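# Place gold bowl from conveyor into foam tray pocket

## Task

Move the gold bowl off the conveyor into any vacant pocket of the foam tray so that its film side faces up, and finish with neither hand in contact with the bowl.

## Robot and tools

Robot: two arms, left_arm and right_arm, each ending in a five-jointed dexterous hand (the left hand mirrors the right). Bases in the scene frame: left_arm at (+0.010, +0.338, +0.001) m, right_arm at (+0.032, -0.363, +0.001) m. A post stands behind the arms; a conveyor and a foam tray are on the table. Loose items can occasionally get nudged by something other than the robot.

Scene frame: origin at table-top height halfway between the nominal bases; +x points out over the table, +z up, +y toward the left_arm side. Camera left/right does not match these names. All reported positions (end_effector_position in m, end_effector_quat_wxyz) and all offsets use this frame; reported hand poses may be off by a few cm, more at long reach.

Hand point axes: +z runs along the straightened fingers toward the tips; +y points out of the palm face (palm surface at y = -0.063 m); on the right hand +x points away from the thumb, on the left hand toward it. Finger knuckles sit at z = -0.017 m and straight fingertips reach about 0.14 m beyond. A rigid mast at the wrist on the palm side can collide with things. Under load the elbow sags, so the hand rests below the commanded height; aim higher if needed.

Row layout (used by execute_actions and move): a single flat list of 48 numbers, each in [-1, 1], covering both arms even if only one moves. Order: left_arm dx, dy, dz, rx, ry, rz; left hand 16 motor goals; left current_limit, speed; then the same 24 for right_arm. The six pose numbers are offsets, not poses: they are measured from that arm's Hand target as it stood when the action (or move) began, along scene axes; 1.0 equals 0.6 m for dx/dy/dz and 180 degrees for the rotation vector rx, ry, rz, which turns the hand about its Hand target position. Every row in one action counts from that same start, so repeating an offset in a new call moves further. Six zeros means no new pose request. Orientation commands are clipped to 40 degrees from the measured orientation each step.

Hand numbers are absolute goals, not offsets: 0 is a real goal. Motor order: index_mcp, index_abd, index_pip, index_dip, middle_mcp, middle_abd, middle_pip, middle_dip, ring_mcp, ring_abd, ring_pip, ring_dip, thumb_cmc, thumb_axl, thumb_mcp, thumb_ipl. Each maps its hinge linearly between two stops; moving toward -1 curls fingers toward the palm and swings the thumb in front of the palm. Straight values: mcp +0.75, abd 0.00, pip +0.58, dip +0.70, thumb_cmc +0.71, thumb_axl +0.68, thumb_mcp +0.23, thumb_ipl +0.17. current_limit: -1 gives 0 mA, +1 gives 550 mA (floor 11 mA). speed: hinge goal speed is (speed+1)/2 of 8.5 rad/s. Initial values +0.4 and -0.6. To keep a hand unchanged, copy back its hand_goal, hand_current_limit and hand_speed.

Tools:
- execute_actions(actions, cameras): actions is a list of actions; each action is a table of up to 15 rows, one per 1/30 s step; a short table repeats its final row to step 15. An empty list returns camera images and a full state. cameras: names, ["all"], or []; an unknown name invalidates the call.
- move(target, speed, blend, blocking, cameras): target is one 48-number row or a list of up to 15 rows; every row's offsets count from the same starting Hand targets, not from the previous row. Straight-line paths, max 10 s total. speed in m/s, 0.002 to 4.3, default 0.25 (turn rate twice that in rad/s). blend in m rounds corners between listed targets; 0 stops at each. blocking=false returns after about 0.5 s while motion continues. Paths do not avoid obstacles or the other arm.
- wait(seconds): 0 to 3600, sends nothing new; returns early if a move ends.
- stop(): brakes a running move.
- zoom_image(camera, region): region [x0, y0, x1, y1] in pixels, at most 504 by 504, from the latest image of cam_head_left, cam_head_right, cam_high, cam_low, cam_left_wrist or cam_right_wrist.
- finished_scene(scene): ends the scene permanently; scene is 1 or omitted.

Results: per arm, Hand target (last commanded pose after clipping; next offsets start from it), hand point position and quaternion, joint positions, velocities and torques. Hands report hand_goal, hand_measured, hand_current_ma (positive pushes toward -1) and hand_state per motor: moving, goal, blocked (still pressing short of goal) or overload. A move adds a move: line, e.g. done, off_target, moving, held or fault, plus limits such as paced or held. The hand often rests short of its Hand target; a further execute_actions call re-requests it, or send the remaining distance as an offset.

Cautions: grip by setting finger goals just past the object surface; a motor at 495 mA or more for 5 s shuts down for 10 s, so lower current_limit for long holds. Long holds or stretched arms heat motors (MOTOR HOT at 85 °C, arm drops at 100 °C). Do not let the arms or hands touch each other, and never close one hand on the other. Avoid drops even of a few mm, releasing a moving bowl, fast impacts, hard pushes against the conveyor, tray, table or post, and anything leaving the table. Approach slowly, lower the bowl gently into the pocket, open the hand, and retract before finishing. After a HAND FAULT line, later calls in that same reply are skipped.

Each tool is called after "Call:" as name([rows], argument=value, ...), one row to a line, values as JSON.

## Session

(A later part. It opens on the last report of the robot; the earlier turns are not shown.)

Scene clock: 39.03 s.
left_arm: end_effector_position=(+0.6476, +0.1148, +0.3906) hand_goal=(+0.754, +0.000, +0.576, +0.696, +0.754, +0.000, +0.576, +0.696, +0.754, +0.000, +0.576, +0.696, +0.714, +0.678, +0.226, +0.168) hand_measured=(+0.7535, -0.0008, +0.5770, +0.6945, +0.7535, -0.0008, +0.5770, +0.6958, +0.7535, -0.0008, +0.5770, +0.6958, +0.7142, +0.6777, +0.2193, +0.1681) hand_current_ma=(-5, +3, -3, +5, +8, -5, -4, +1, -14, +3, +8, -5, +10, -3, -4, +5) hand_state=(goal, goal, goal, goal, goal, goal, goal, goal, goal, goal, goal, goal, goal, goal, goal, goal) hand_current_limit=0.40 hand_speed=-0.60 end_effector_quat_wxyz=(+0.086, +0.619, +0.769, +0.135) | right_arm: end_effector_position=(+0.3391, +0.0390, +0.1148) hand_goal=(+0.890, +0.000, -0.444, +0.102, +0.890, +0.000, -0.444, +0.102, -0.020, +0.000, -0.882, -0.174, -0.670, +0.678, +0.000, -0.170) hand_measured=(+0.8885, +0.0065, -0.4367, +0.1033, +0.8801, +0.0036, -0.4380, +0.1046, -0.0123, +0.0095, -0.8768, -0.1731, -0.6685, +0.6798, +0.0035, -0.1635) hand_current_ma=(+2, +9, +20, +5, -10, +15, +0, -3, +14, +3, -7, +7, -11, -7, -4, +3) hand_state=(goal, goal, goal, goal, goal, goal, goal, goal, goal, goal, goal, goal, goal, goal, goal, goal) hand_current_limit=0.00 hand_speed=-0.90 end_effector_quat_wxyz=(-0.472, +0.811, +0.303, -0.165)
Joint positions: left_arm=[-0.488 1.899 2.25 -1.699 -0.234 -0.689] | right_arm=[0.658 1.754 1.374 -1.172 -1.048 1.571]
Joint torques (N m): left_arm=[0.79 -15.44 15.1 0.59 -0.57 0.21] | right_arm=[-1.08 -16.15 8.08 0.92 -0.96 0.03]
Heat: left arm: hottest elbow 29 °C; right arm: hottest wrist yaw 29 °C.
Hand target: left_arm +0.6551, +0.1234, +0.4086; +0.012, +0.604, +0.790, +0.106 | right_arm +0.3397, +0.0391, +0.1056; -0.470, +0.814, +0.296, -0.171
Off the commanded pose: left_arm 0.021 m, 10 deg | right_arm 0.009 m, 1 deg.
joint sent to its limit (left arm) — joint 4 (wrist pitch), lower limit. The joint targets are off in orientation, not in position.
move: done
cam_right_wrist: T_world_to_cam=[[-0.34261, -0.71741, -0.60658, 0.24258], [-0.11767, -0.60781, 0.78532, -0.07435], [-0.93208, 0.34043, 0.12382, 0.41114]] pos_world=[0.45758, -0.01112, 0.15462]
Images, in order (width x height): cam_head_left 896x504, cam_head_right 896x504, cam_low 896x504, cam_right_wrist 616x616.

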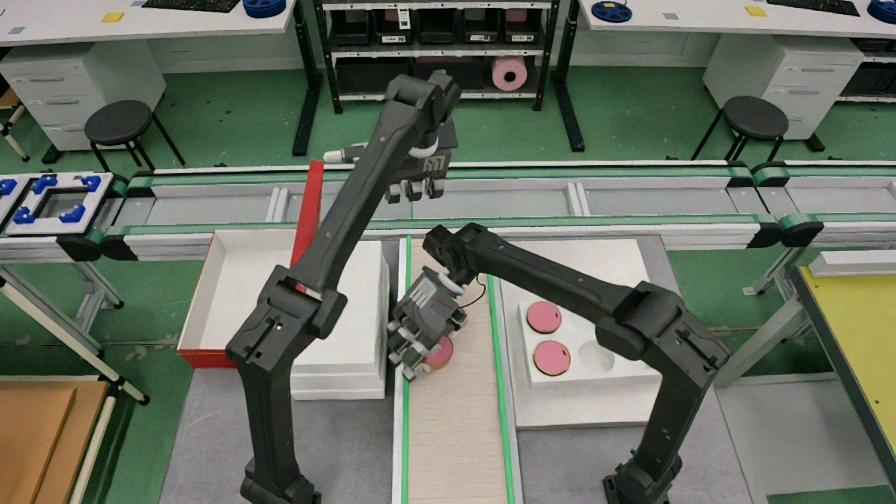

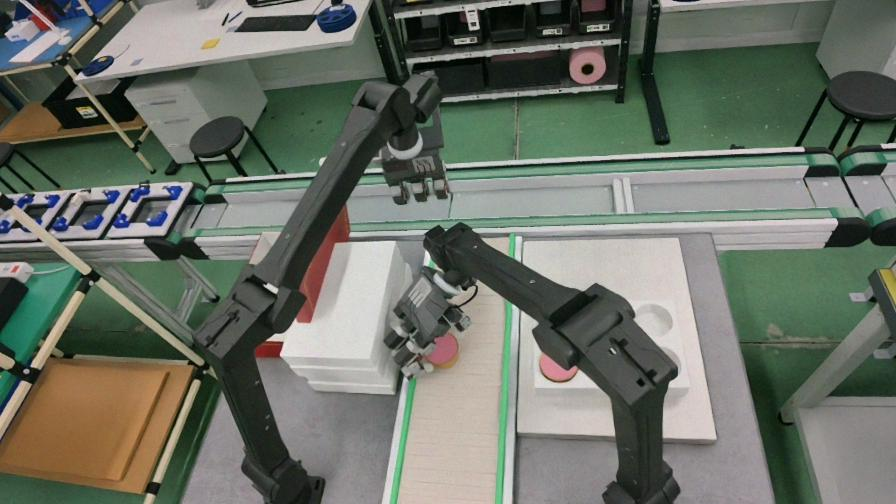

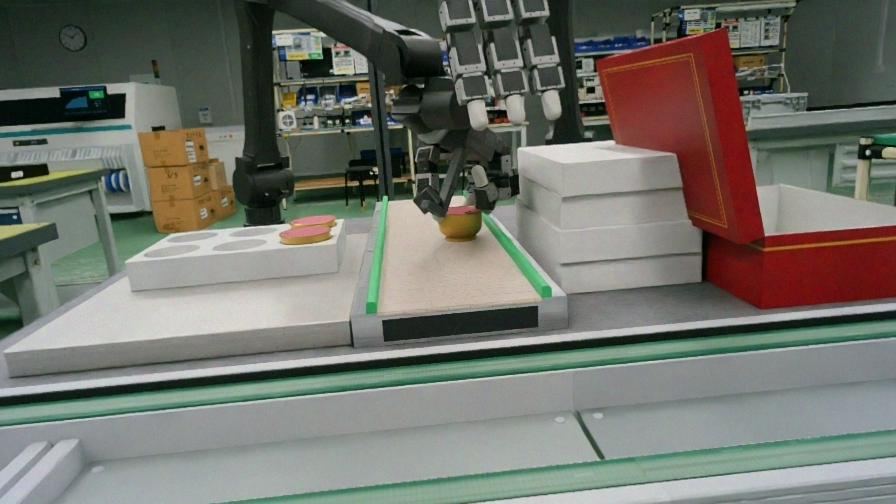

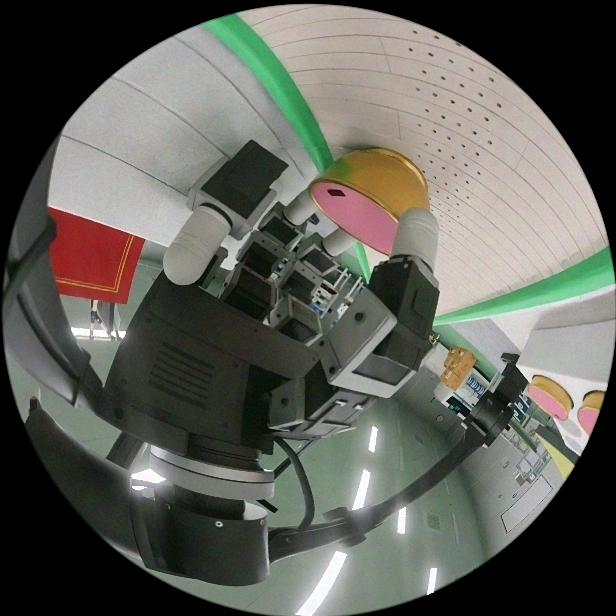

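Call:
move([
  [0,0,0,0,0,0,0.754,0,0.576,0.696,0.754,0,0.576,0.696,0.754,0,0.576,0.696,0.714,0.678,0.226,0.168,0.4,-0.6,0,0,0,0,0,0,0.836,0,-0.445,0.101,0.836,0,-0.445,0.101,-0.02,0,-0.883,-0.174,-0.671,0.677,-0.07,-0.2,0.0,-0.92],
], speed=0.06, cameras=["cam_low","cam_right_wrist","cam_head_right"])

Call:
zoom_image(camera="cam_low", region=[400, 170, 500, 250])

Call:
zoom_image(camera="cam_right_wrist", region=[250, 80, 500, 330])

Call:
zoom_image(camera="cam_head_right", region=[380, 290, 480, 380])

Scene clock: 40.40 s.
left_arm: end_effector_position=(+0.6476, +0.1148, +0.3906) hand_goal=(+0.754, +0.000, +0.576, +0.696, +0.754, +0.000, +0.576, +0.696, +0.754, +0.000, +0.576, +0.696, +0.714, +0.678, +0.226, +0.168) hand_measured=(+0.7523, -0.0008, +0.5770, +0.6932, +0.7535, -0.0008, +0.5770, +0.6958, +0.7523, -0.0008, +0.5757, +0.6958, +0.7142, +0.6777, +0.2193, +0.1681) hand_current_ma=(-6, +7, +3, +5, +8, -9, -3, +11, -11, -2, +9, -4, +10, -1, -7, +6) hand_state=(goal, goal, goal, goal, goal, goal, goal, goal, goal, goal, goal, goal, goal, goal, goal, goal) hand_current_limit=0.40 hand_speed=-0.60 end_effector_quat_wxyz=(+0.086, +0.619, +0.769, +0.135) | right_arm: end_effector_position=(+0.3389, +0.0392, +0.1150) hand_goal=(+0.836, +0.000, -0.444, +0.102, +0.836, +0.000, -0.444, +0.102, -0.020, +0.000, -0.882, -0.174, -0.670, +0.678, -0.070, -0.200) hand_measured=(+0.8753, +0.0051, -0.4303, +0.1046, +0.8644, +0.0007, -0.4316, +0.1046, -0.0135, +0.0095, -0.8755, -0.1731, -0.6685, +0.6809, +0.0065, -0.1673) hand_current_ma=(+54, +10, +16, +7, +26, +7, +6, -2, +9, +5, -6, +11, -2, -8, +137, +46) hand_state=(blocked, goal, goal, goal, blocked, goal, goal, goal, goal, goal, goal, goal, goal, goal, blocked, blocked) hand_current_limit=0.00 hand_speed=-0.92 end_effector_quat_wxyz=(-0.473, +0.811, +0.303, -0.165)
Joint positions: left_arm=[-0.488 1.899 2.25 -1.699 -0.234 -0.689] | right_arm=[0.658 1.754 1.374 -1.172 -1.049 1.571]
Joint torques (N m): left_arm=[0.91 -15.5 15.12 0.61 -0.57 0.21] | right_arm=[-1.26 -16.26 8.1 0.95 -0.9 0.02]
Heat: left arm: hottest elbow 29 °C; right arm: hottest wrist yaw 29 °C.
Hand target: left_arm +0.6551, +0.1234, +0.4086; +0.012, +0.604, +0.790, +0.106 | right_arm +0.3396, +0.0392, +0.1056; -0.470, +0.814, +0.296, -0.171
Off the commanded pose: left_arm 0.021 m, 10 deg | right_arm 0.009 m, 1 deg.
joint sent to its limit (left arm) — joint 4 (wrist pitch), lower limit. The joint targets are off in orientation, not in position.
move: done
cam_right_wrist: T_world_to_cam=[[-0.34346, -0.71674, -0.6069, 0.24307], [-0.11678, -0.6086, 0.78483, -0.07464], [-0.93188, 0.34043, 0.12533, 0.41069]] pos_world=[0.45748, -0.01102, 0.15463]
Images, in order (width x height): cam_head_right 896x504, cam_low 896x504, cam_right_wrist 616x616.

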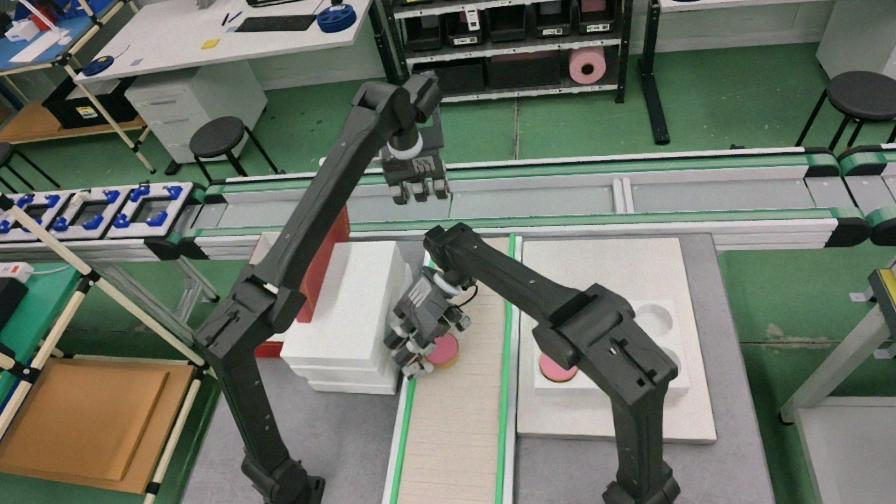

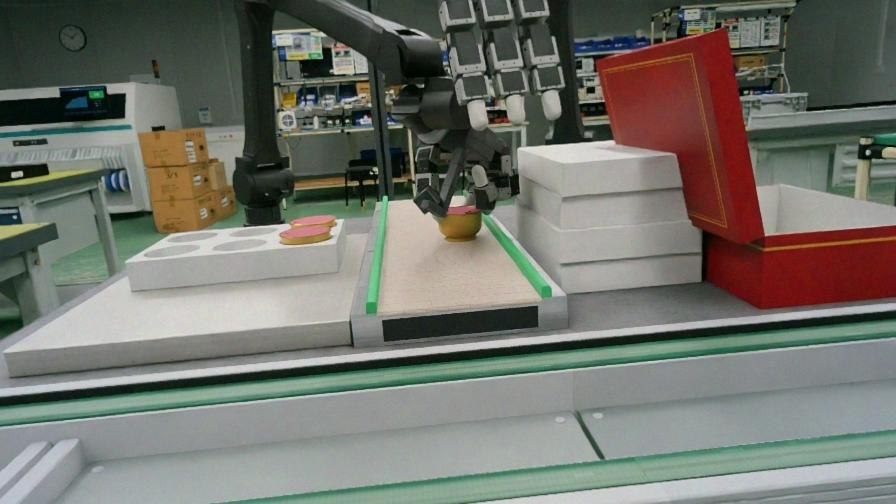

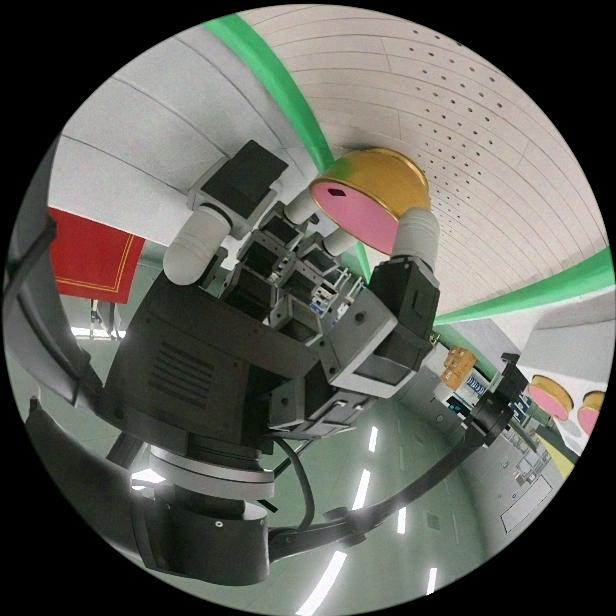

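Scaled by 5.040 from the camera's image (finer frame: 1280x720).

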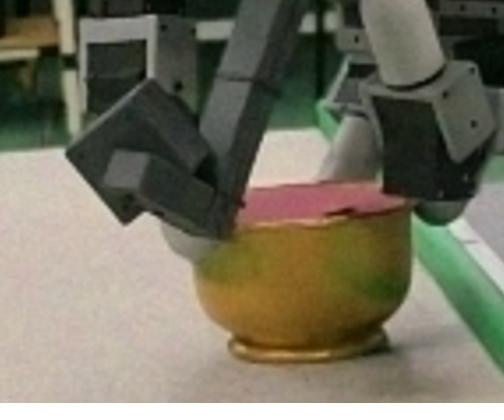

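Scaled by 2.016 from the camera's image (finer frame: 880x880).

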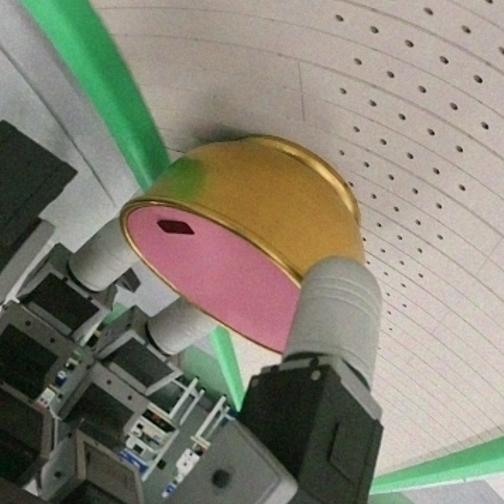

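Scaled by 5.040 from the camera's image (finer frame: 1280x720).

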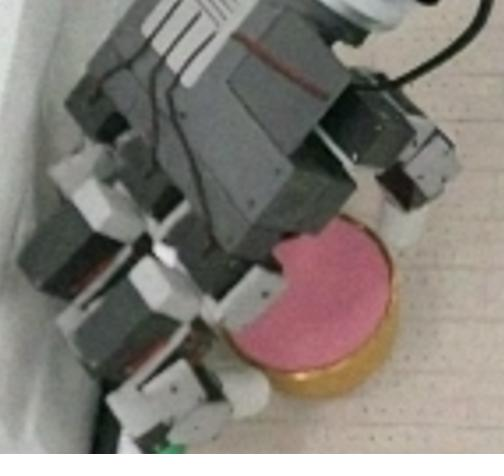

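Call:
move([
  [0,0,0,0,0,0,0.754,0,0.576,0.696,0.754,0,0.576,0.696,0.754,0,0.576,0.696,0.714,0.678,0.226,0.168,0.4,-0.6,0,0,0,0,0,0,0.78,0,-0.46,0.09,0.77,0,-0.46,0.09,-0.02,0,-0.883,-0.174,-0.671,0.677,-0.16,-0.24,0.2,-0.92],
], speed=0.06)

Scene clock: 41.30 s.
left_arm: end_effector_position=(+0.6476, +0.1148, +0.3906) hand_goal=(+0.754, +0.000, +0.576, +0.696, +0.754, +0.000, +0.576, +0.696, +0.754, +0.000, +0.576, +0.696, +0.714, +0.678, +0.226, +0.168) hand_measured=(+0.7535, -0.0008, +0.5770, +0.6945, +0.7535, -0.0008, +0.5770, +0.6958, +0.7523, -0.0008, +0.5757, +0.6958, +0.7142, +0.6777, +0.2203, +0.1681) hand_current_ma=(-7, +4, -1, +7, +10, -6, -3, +3, -12, -1, +8, -6, +9, +1, -8, +7) hand_state=(goal, goal, goal, goal, goal, goal, goal, goal, goal, goal, goal, goal, goal, goal, goal, goal) hand_current_limit=0.40 hand_speed=-0.60 end_effector_quat_wxyz=(+0.086, +0.619, +0.769, +0.135) | right_arm: end_effector_position=(+0.3388, +0.0393, +0.1151) hand_goal=(+0.780, +0.000, -0.460, +0.090, +0.770, +0.000, -0.460, +0.090, -0.020, +0.000, -0.882, -0.174, -0.670, +0.678, -0.160, -0.240) hand_measured=(+0.8680, +0.0065, -0.4290, +0.1059, +0.8524, -0.0008, -0.4252, +0.1046, -0.0135, +0.0080, -0.8768, -0.1719, -0.6647, +0.6820, +0.0085, -0.1663) hand_current_ma=(+145, +16, +51, +11, +118, +7, +37, +17, +16, +9, -6, +0, -9, -4, +323, +149) hand_state=(blocked, goal, blocked, goal, blocked, goal, blocked, goal, goal, goal, goal, goal, goal, goal, blocked, blocked) hand_current_limit=0.20 hand_speed=-0.92 end_effector_quat_wxyz=(-0.473, +0.811, +0.303, -0.165)
Joint positions: left_arm=[-0.488 1.899 2.25 -1.699 -0.234 -0.689] | right_arm=[0.658 1.754 1.374 -1.172 -1.05 1.571]
Joint torques (N m): left_arm=[0.85 -15.44 15.12 0.62 -0.57 0.21] | right_arm=[-1.14 -16.09 8.09 0.95 -0.87 0.04]
Heat: left arm: hottest elbow 29 °C; right arm: hottest wrist yaw 29 °C.
Hand target: left_arm +0.6551, +0.1234, +0.4086; +0.012, +0.604, +0.790, +0.106 | right_arm +0.3396, +0.0392, +0.1056; -0.470, +0.814, +0.296, -0.171
Off the commanded pose: left_arm 0.021 m, 10 deg | right_arm 0.010 m, 1 deg.
joint sent to its limit (left arm) — joint 4 (wrist pitch), lower limit. The joint targets are off in orientation, not in position.
move: done

Call:
move([
  [0,0,0,0,0,0,0.754,0,0.576,0.696,0.754,0,0.576,0.696,0.754,0,0.576,0.696,0.714,0.678,0.226,0.168,0.4,-0.6,0,0,0.08,0,0,0,0.78,0,-0.46,0.09,0.77,0,-0.46,0.09,-0.02,0,-0.883,-0.174,-0.671,0.677,-0.16,-0.24,0.2,-0.92],
], speed=0.06, cameras=["cam_low","cam_right_wrist","cam_head_right","cam_high"])

Call:
zoom_image(camera="cam_low", region=[400, 140, 500, 250])

Call:
zoom_image(camera="cam_right_wrist", region=[250, 80, 500, 330])

Scene clock: 42.77 s.
left_arm: end_effector_position=(+0.6476, +0.1148, +0.3906) hand_goal=(+0.754, +0.000, +0.576, +0.696, +0.754, +0.000, +0.576, +0.696, +0.754, +0.000, +0.576, +0.696, +0.714, +0.678, +0.226, +0.168) hand_measured=(+0.7535, -0.0008, +0.5770, +0.6945, +0.7535, -0.0008, +0.5770, +0.6958, +0.7535, -0.0008, +0.5770, +0.6958, +0.7142, +0.6767, +0.2193, +0.1681) hand_current_ma=(-5, +8, +2, +3, +6, -7, -3, +4, -9, +3, +6, +3, +6, +3, -7, +6) hand_state=(goal, goal, goal, goal, goal, goal, goal, goal, goal, goal, goal, goal, goal, goal, goal, goal) hand_current_limit=0.40 hand_speed=-0.60 end_effector_quat_wxyz=(+0.086, +0.619, +0.769, +0.135) | right_arm: end_effector_position=(+0.3292, +0.0298, +0.1239) hand_goal=(+0.780, +0.000, -0.460, +0.090, +0.770, +0.000, -0.460, +0.090, -0.020, +0.000, -0.882, -0.174, -0.670, +0.678, -0.160, -0.240) hand_measured=(+0.8524, +0.0051, -0.4136, +0.1135, +0.8415, -0.0008, -0.4136, +0.1110, -0.0135, +0.0095, -0.8768, -0.1731, -0.6622, +0.6820, +0.0075, -0.1663) hand_current_ma=(+110, +11, +58, +28, +93, +7, +54, +14, +16, +8, -4, +11, -6, -9, +323, +137) hand_state=(blocked, goal, blocked, blocked, blocked, goal, blocked, blocked, goal, goal, goal, goal, goal, goal, blocked, blocked) hand_current_limit=0.20 hand_speed=-0.92 end_effector_quat_wxyz=(-0.460, +0.818, +0.287, -0.193)
Joint positions: left_arm=[-0.488 1.899 2.25 -1.699 -0.234 -0.689] | right_arm=[0.658 1.754 1.395 -1.263 -1.044 1.571]
Joint torques (N m): left_arm=[0.91 -15.44 15.1 0.61 -0.57 0.21] | right_arm=[-1.14 -20.19 12.53 -0.12 -1.13 0.05]
Heat: left arm: hottest elbow 29 °C; right arm: hottest wrist yaw 29 °C.
Hand target: left_arm +0.6551, +0.1234, +0.4086; +0.012, +0.604, +0.790, +0.106 | right_arm +0.3396, +0.0392, +0.1536; -0.470, +0.814, +0.296, -0.171
Off the commanded pose: left_arm 0.021 m, 10 deg | right_arm 0.033 m, 3 deg.
joint sent to its limit (left arm) — joint 4 (wrist pitch), lower limit. The joint targets are off in orientation, not in position.
move: off_target (right_arm)
cam_right_wrist: T_world_to_cam=[[-0.37222, -0.74541, -0.553, 0.24206], [-0.07687, -0.56901, 0.81873, -0.1069], [-0.92496, 0.34726, 0.15449, 0.3976]] pos_world=[0.44964, -0.01846, 0.15996]
Images, in order (width x height): cam_head_right 896x504, cam_high 896x504, cam_low 896x504, cam_right_wrist 616x616.

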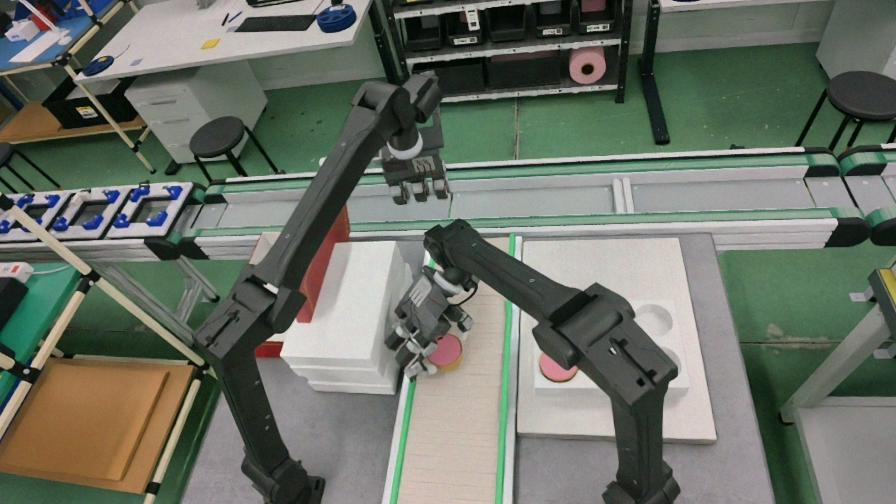

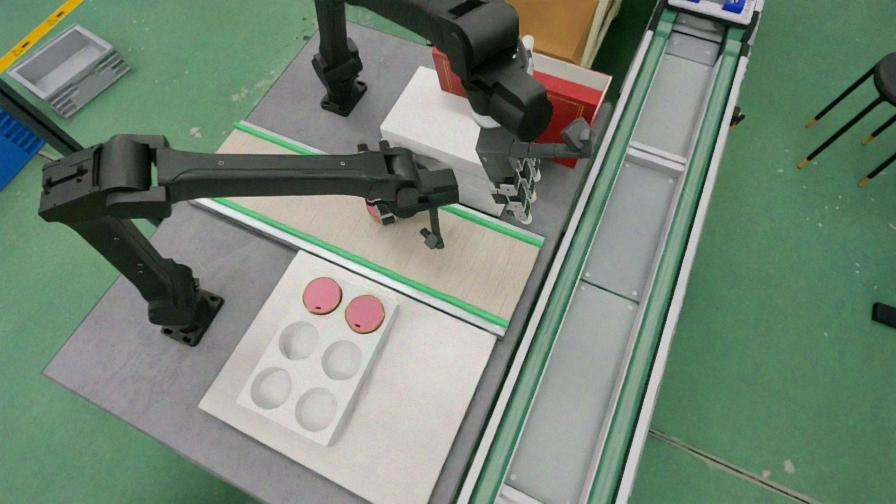

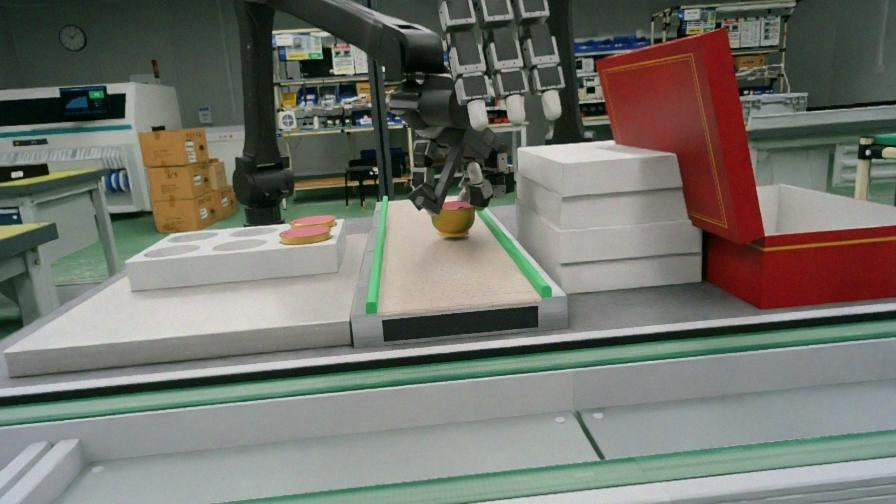

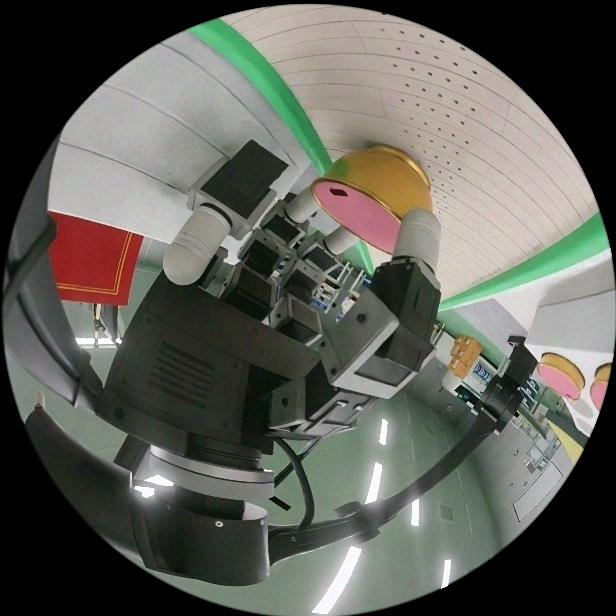

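Scaled by 4.582 from the camera's image (finer frame: 1280x720).

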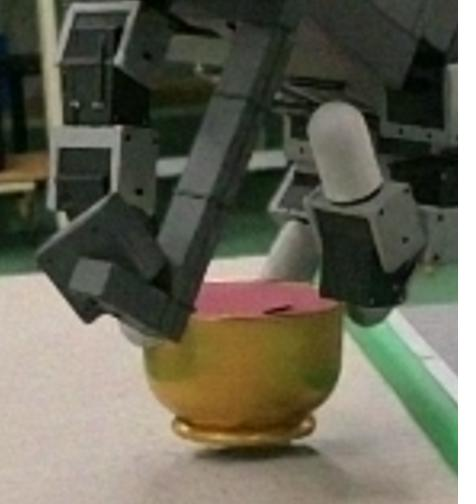

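Scaled by 2.016 from the camera's image (finer frame: 880x880).

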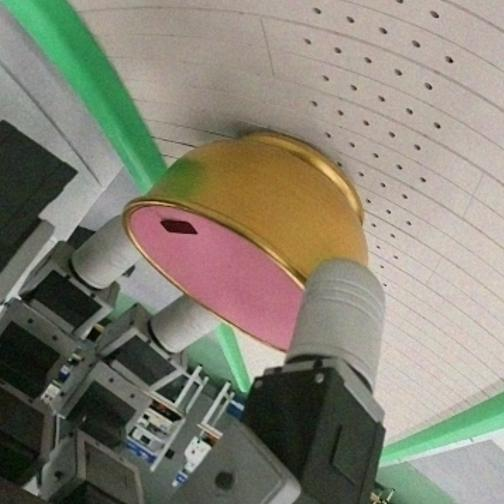

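Call:
move([
  [0,0,0,0,0,0,0.754,0,0.576,0.696,0.754,0,0.576,0.696,0.754,0,0.576,0.696,0.714,0.678,0.226,0.168,0.4,-0.6,0.01,0.01,0.08,0,0,0,0.73,0,-0.48,0.07,0.72,0,-0.48,0.07,-0.02,0,-0.883,-0.174,-0.671,0.677,-0.19,-0.26,0.45,-0.92],
], speed=0.08, cameras=["cam_low","cam_right_wrist","cam_head_right","cam_high"])

Call:
zoom_image(camera="cam_low", region=[400, 140, 500, 250])

Call:
zoom_image(camera="cam_right_wrist", region=[250, 80, 500, 330])

Scene clock: 44.83 s.
left_arm: end_effector_position=(+0.6476, +0.1148, +0.3906) hand_goal=(+0.754, +0.000, +0.576, +0.696, +0.754, +0.000, +0.576, +0.696, +0.754, +0.000, +0.576, +0.696, +0.714, +0.678, +0.226, +0.168) hand_measured=(+0.7535, +0.0007, +0.5757, +0.6945, +0.7535, +0.0007, +0.5770, +0.6958, +0.7535, -0.0008, +0.5770, +0.6958, +0.7142, +0.6767, +0.2193, +0.1681) hand_current_ma=(-4, +6, +3, +6, +8, -5, -2, +8, -11, +2, +3, -5, +9, +4, -6, +12) hand_state=(goal, goal, goal, goal, goal, goal, goal, goal, goal, goal, goal, goal, goal, goal, goal, goal) hand_current_limit=0.40 hand_speed=-0.60 end_effector_quat_wxyz=(+0.086, +0.619, +0.769, +0.135) | right_arm: end_effector_position=(+0.3385, +0.0376, +0.1704) hand_goal=(+0.730, +0.000, -0.480, +0.070, +0.720, +0.000, -0.480, +0.070, -0.020, +0.000, -0.882, -0.174, -0.670, +0.678, -0.190, -0.260) hand_measured=(+0.8475, +0.0051, -0.4123, +0.1148, +0.8343, -0.0023, -0.4136, +0.1110, -0.0123, +0.0080, -0.8768, -0.1731, -0.6597, +0.6809, +0.0104, -0.1654) hand_current_ma=(+196, +11, +91, +62, +180, +9, +90, +40, +13, +2, -16, +12, +8, +1, +385, +198) hand_state=(blocked, goal, blocked, blocked, blocked, goal, blocked, blocked, goal, goal, goal, goal, goal, goal, blocked, blocked) hand_current_limit=0.45 hand_speed=-0.92 end_effector_quat_wxyz=(-0.460, +0.818, +0.287, -0.192)
Joint positions: left_arm=[-0.488 1.899 2.25 -1.699 -0.234 -0.689] | right_arm=[0.658 1.748 1.515 -1.387 -1.043 1.571]
Joint torques (N m): left_arm=[0.79 -15.5 15.12 0.61 -0.57 0.21] | right_arm=[-1.08 -20.6 12.88 -0.21 -1.16 0.08]
Heat: left arm: hottest elbow 30 °C; right arm: hottest wrist yaw 29 °C.
Hand target: left_arm +0.6551, +0.1234, +0.4086; +0.012, +0.604, +0.790, +0.106 | right_arm +0.3456, +0.0451, +0.2016; -0.470, +0.814, +0.296, -0.171
Off the commanded pose: left_arm 0.021 m, 10 deg | right_arm 0.033 m, 3 deg.
joint sent to its limit (left arm) — joint 4 (wrist pitch), lower limit. The joint targets are off in orientation, not in position.
move: off_target (right_arm)
cam_right_wrist: T_world_to_cam=[[-0.37162, -0.74548, -0.55332, 0.2769], [-0.07771, -0.56893, 0.81871, -0.1395], [-0.92513, 0.34725, 0.15349, 0.39658]] pos_world=[0.45894, -0.01066, 0.20655]
Images, in order (width x height): cam_head_right 896x504, cam_high 896x504, cam_low 896x504, cam_right_wrist 616x616.

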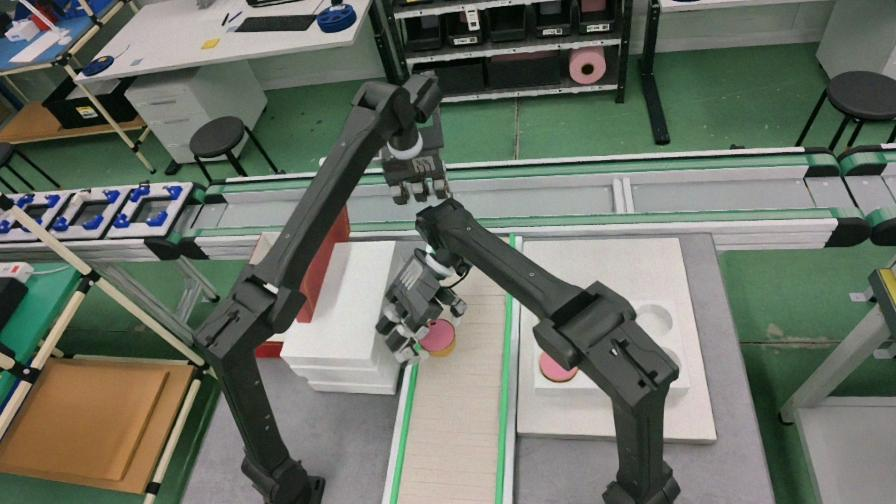

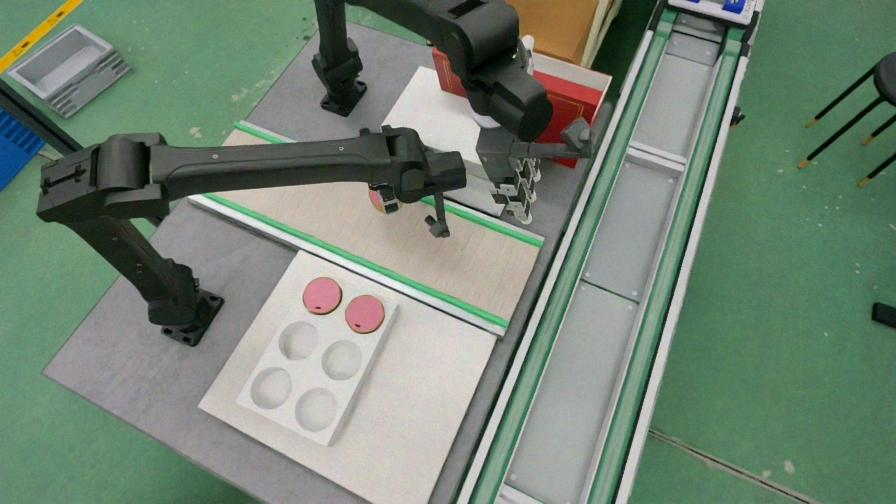

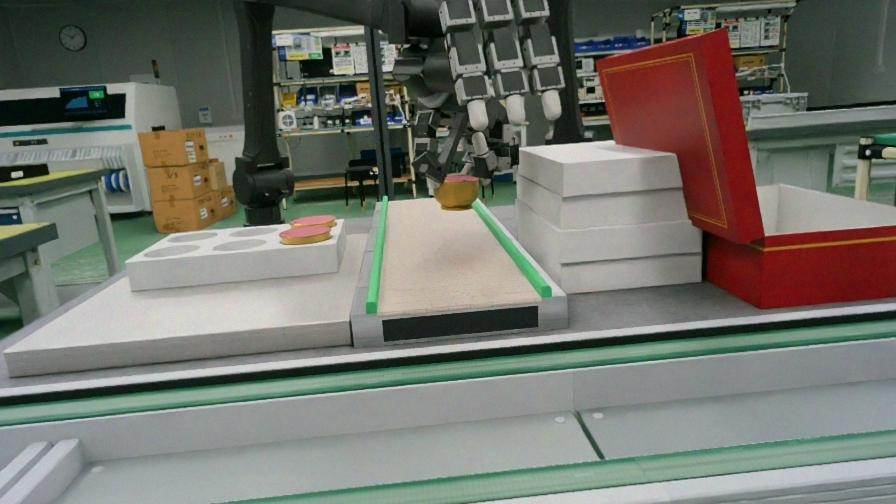

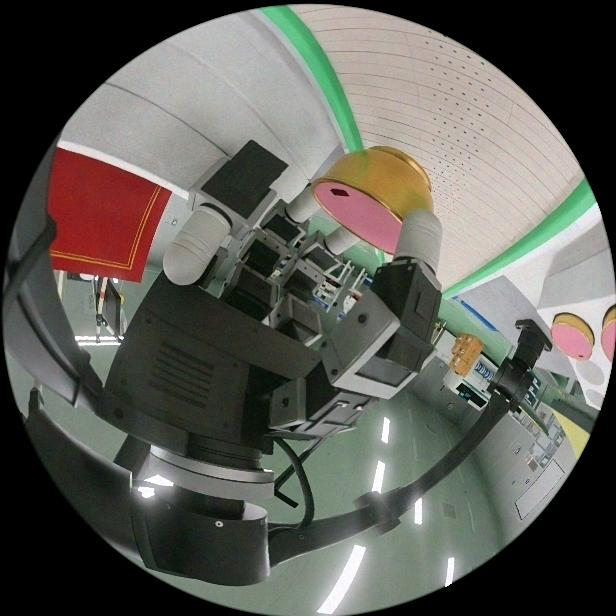

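Scaled by 4.582 from the camera's image (finer frame: 1280x720).

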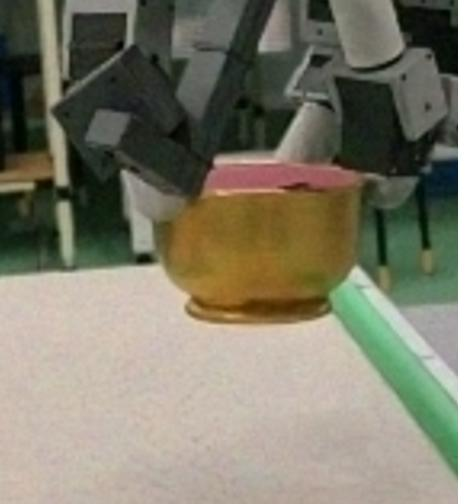

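Scaled by 2.016 from the camera's image (finer frame: 880x880).

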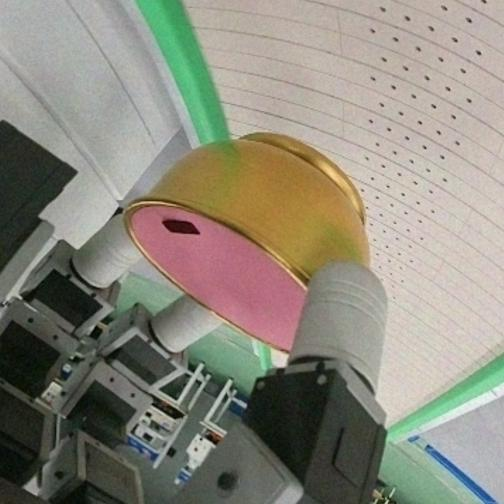

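Call:
move([
  [0,0,0,0,0,0,0.754,0,0.576,0.696,0.754,0,0.576,0.696,0.754,0,0.576,0.696,0.714,0.678,0.226,0.168,0.4,-0.6,0,-0.03,0.045,0,0,0,0.73,0,-0.48,0.07,0.72,0,-0.48,0.07,-0.02,0,-0.883,-0.174,-0.671,0.677,-0.19,-0.26,0.45,-0.92],
  [0,0,0,0,0,0,0.754,0,0.576,0.696,0.754,0,0.576,0.696,0.754,0,0.576,0.696,0.714,0.678,0.226,0.168,0.4,-0.6,0.124,-0.757,0.045,0,0,-0.4,0.73,0,-0.48,0.07,0.72,0,-0.48,0.07,-0.02,0,-0.883,-0.174,-0.671,0.677,-0.19,-0.26,0.45,-0.92],
], speed=[0.08, 0.15], blend=0.02, cameras=["all"])

Call:
zoom_image(camera="cam_right_wrist", region=[230, 60, 530, 360])

Call:
zoom_image(camera="cam_low", region=[100, 120, 380, 300])

Call:
zoom_image(camera="cam_high", region=[220, 240, 460, 480])

Call:
zoom_image(camera="cam_head_left", region=[500, 260, 720, 420])

Call:
zoom_image(camera="cam_head_right", region=[500, 260, 720, 420])

Scene clock: 51.67 s.
left_arm: end_effector_position=(+0.6476, +0.1148, +0.3906) hand_goal=(+0.754, +0.000, +0.576, +0.696, +0.754, +0.000, +0.576, +0.696, +0.754, +0.000, +0.576, +0.696, +0.714, +0.678, +0.226, +0.168) hand_measured=(+0.7523, -0.0008, +0.5770, +0.6945, +0.7535, -0.0008, +0.5770, +0.6958, +0.7535, +0.0007, +0.5757, +0.6958, +0.7142, +0.6777, +0.2193, +0.1681) hand_current_ma=(-4, +1, -2, +6, +5, -8, -2, +3, -11, +0, +8, -4, +10, -2, -9, +6) hand_state=(goal, goal, goal, goal, goal, goal, goal, goal, goal, goal, goal, goal, goal, goal, goal, goal) hand_current_limit=0.40 hand_speed=-0.60 end_effector_quat_wxyz=(+0.086, +0.619, +0.769, +0.135) | right_arm: end_effector_position=(+0.4130, -0.4057, +0.2183) hand_goal=(+0.730, +0.000, -0.480, +0.070, +0.720, +0.000, -0.480, +0.070, -0.020, +0.000, -0.882, -0.174, -0.670, +0.678, -0.190, -0.260) hand_measured=(+0.8475, +0.0065, -0.4123, +0.1135, +0.8331, -0.0023, -0.4136, +0.1097, -0.0135, +0.0065, -0.8768, -0.1744, -0.6572, +0.6798, +0.0104, -0.1663) hand_current_ma=(+205, +15, +98, +51, +171, +3, +88, +46, +11, +6, -6, +11, -1, -2, +392, +194) hand_state=(blocked, goal, blocked, blocked, blocked, goal, blocked, blocked, goal, goal, goal, goal, goal, goal, blocked, blocked) hand_current_limit=0.45 hand_speed=-0.92 end_effector_quat_wxyz=(-0.479, +0.835, -0.239, +0.125)
Joint positions: left_arm=[-0.488 1.899 2.25 -1.699 -0.234 -0.689] | right_arm=[-0.446 1.296 1.131 -1.182 -1.022 1.854]
Joint torques (N m): left_arm=[0.73 -15.5 15.1 0.62 -0.57 0.21] | right_arm=[-1.49 -11.16 11.1 1.36 -1.16 0.11]
Heat: left arm: hottest elbow 30 °C; right arm: hottest wrist yaw 29 °C.
Hand target: left_arm +0.6551, +0.1234, +0.4086; +0.012, +0.604, +0.790, +0.106 | right_arm +0.4200, -0.4091, +0.2286; -0.481, +0.833, -0.239, +0.138
Off the commanded pose: left_arm 0.021 m, 10 deg | right_arm 0.013 m, 2 deg.
joint sent to its limit (left arm) — joint 4 (wrist pitch), lower limit. The joint targets are off in orientation, not in position.
move: off_target (right_arm); blend cut to 0.0162 m at target 1
cam_left_wrist: T_world_to_cam=[[-0.40388, -0.87658, -0.2617, 0.43362], [-0.83345, 0.23465, 0.50029, 0.27321], [-0.37714, 0.42017, -0.82536, 0.64769]] pos_world=[0.64711, 0.04385, 0.51137]
cam_right_wrist: T_world_to_cam=[[-0.81157, 0.10529, -0.57469, 0.53211], [-0.58325, -0.08837, 0.80747, -0.01896], [0.03423, 0.99051, 0.13312, 0.48134]] pos_world=[0.4043, -0.53447, 0.25703]

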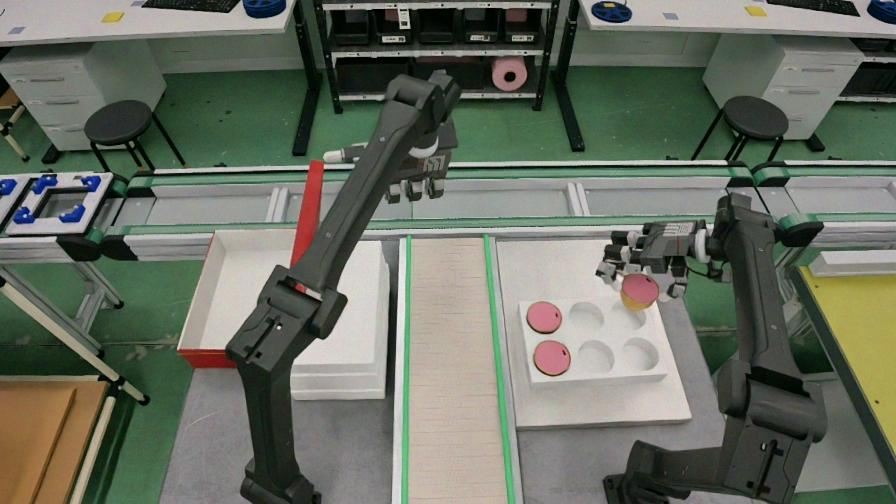

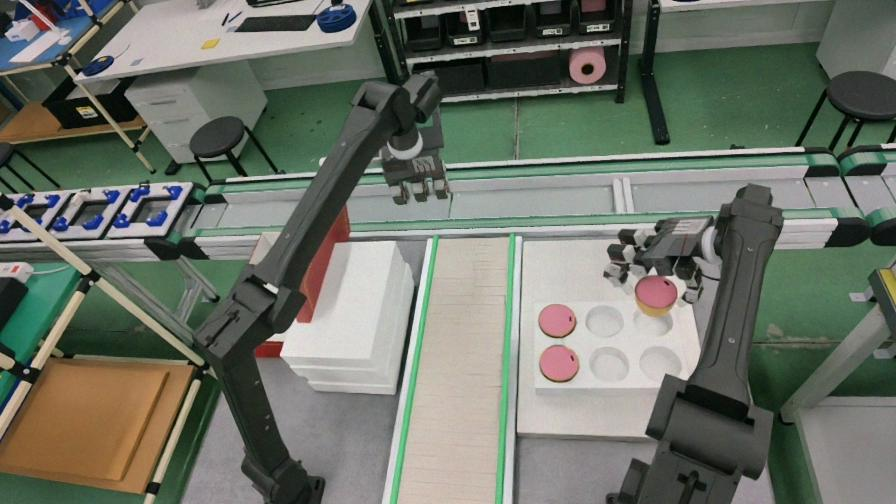

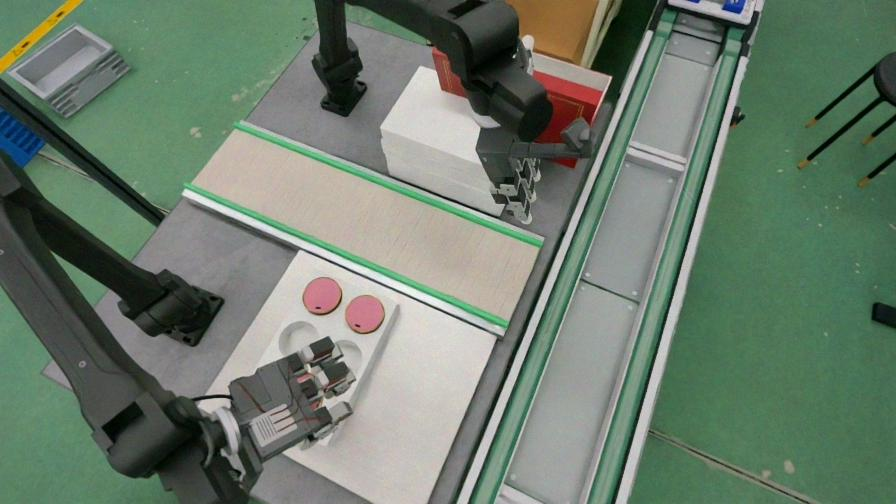

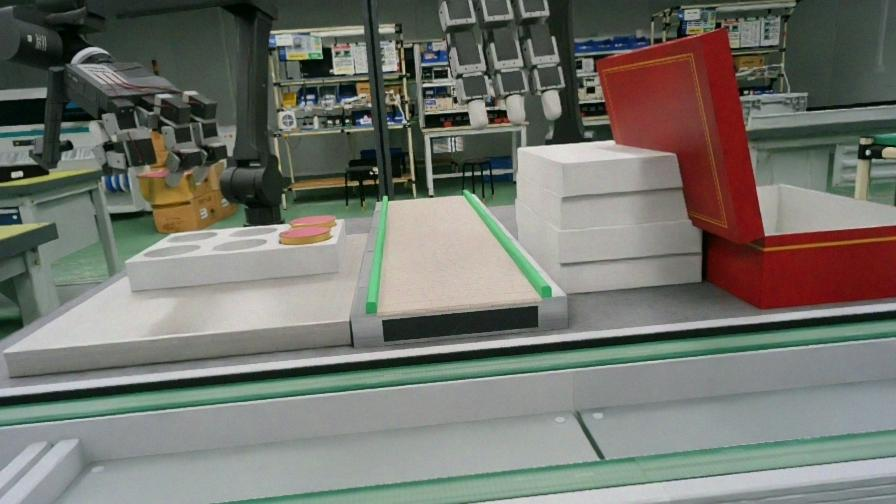

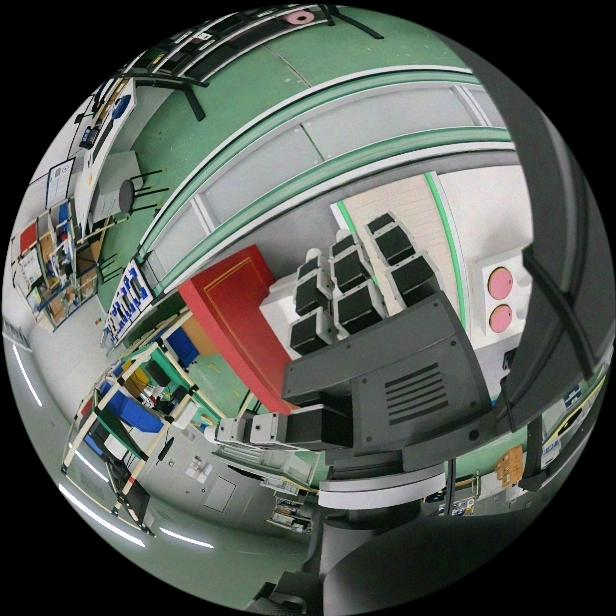

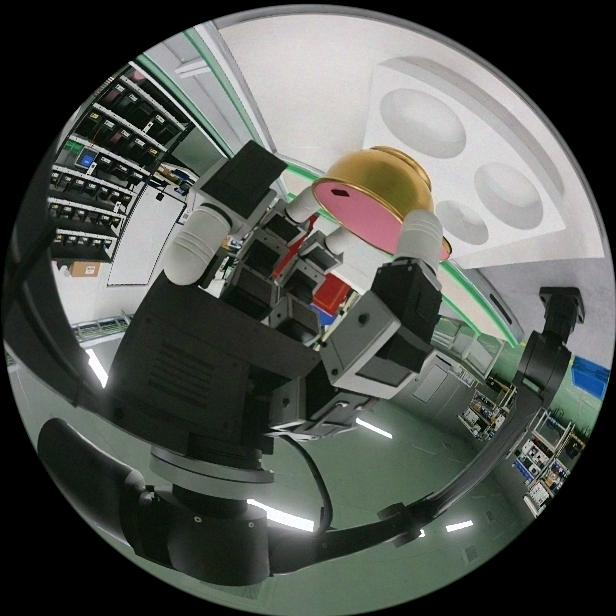

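Scaled by 1.680 from the camera's image (finer frame: 880x880).

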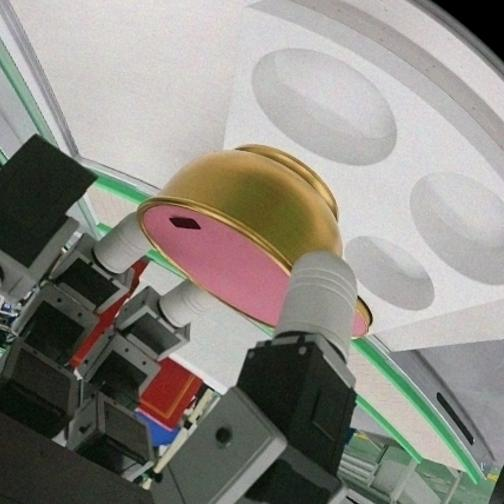

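Scaled by 1.800 from the camera's image (finer frame: 1280x720).

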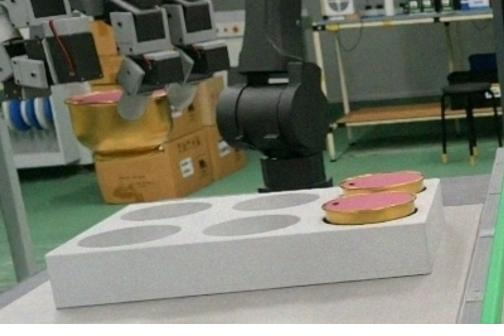

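Scaled by 2.100 from the camera's image (finer frame: 1280x720).

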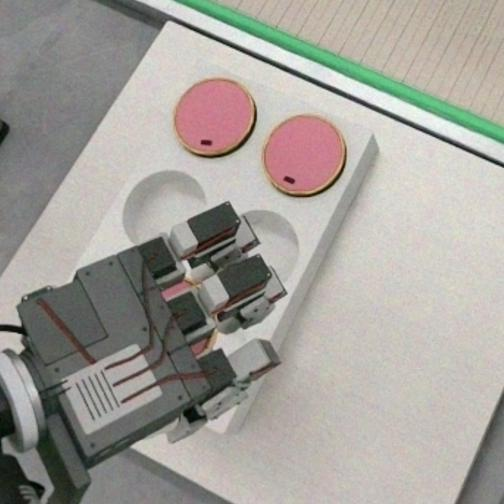

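Scaled by 2.291 from the camera's image (finer frame: 1280x720).

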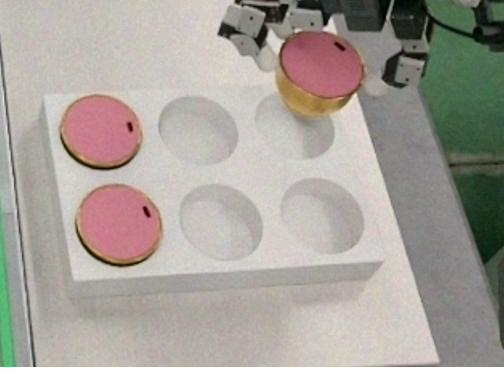

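Scaled by 2.291 from the camera's image (finer frame: 1280x720).

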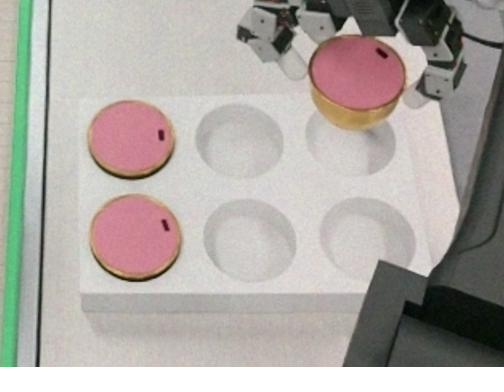

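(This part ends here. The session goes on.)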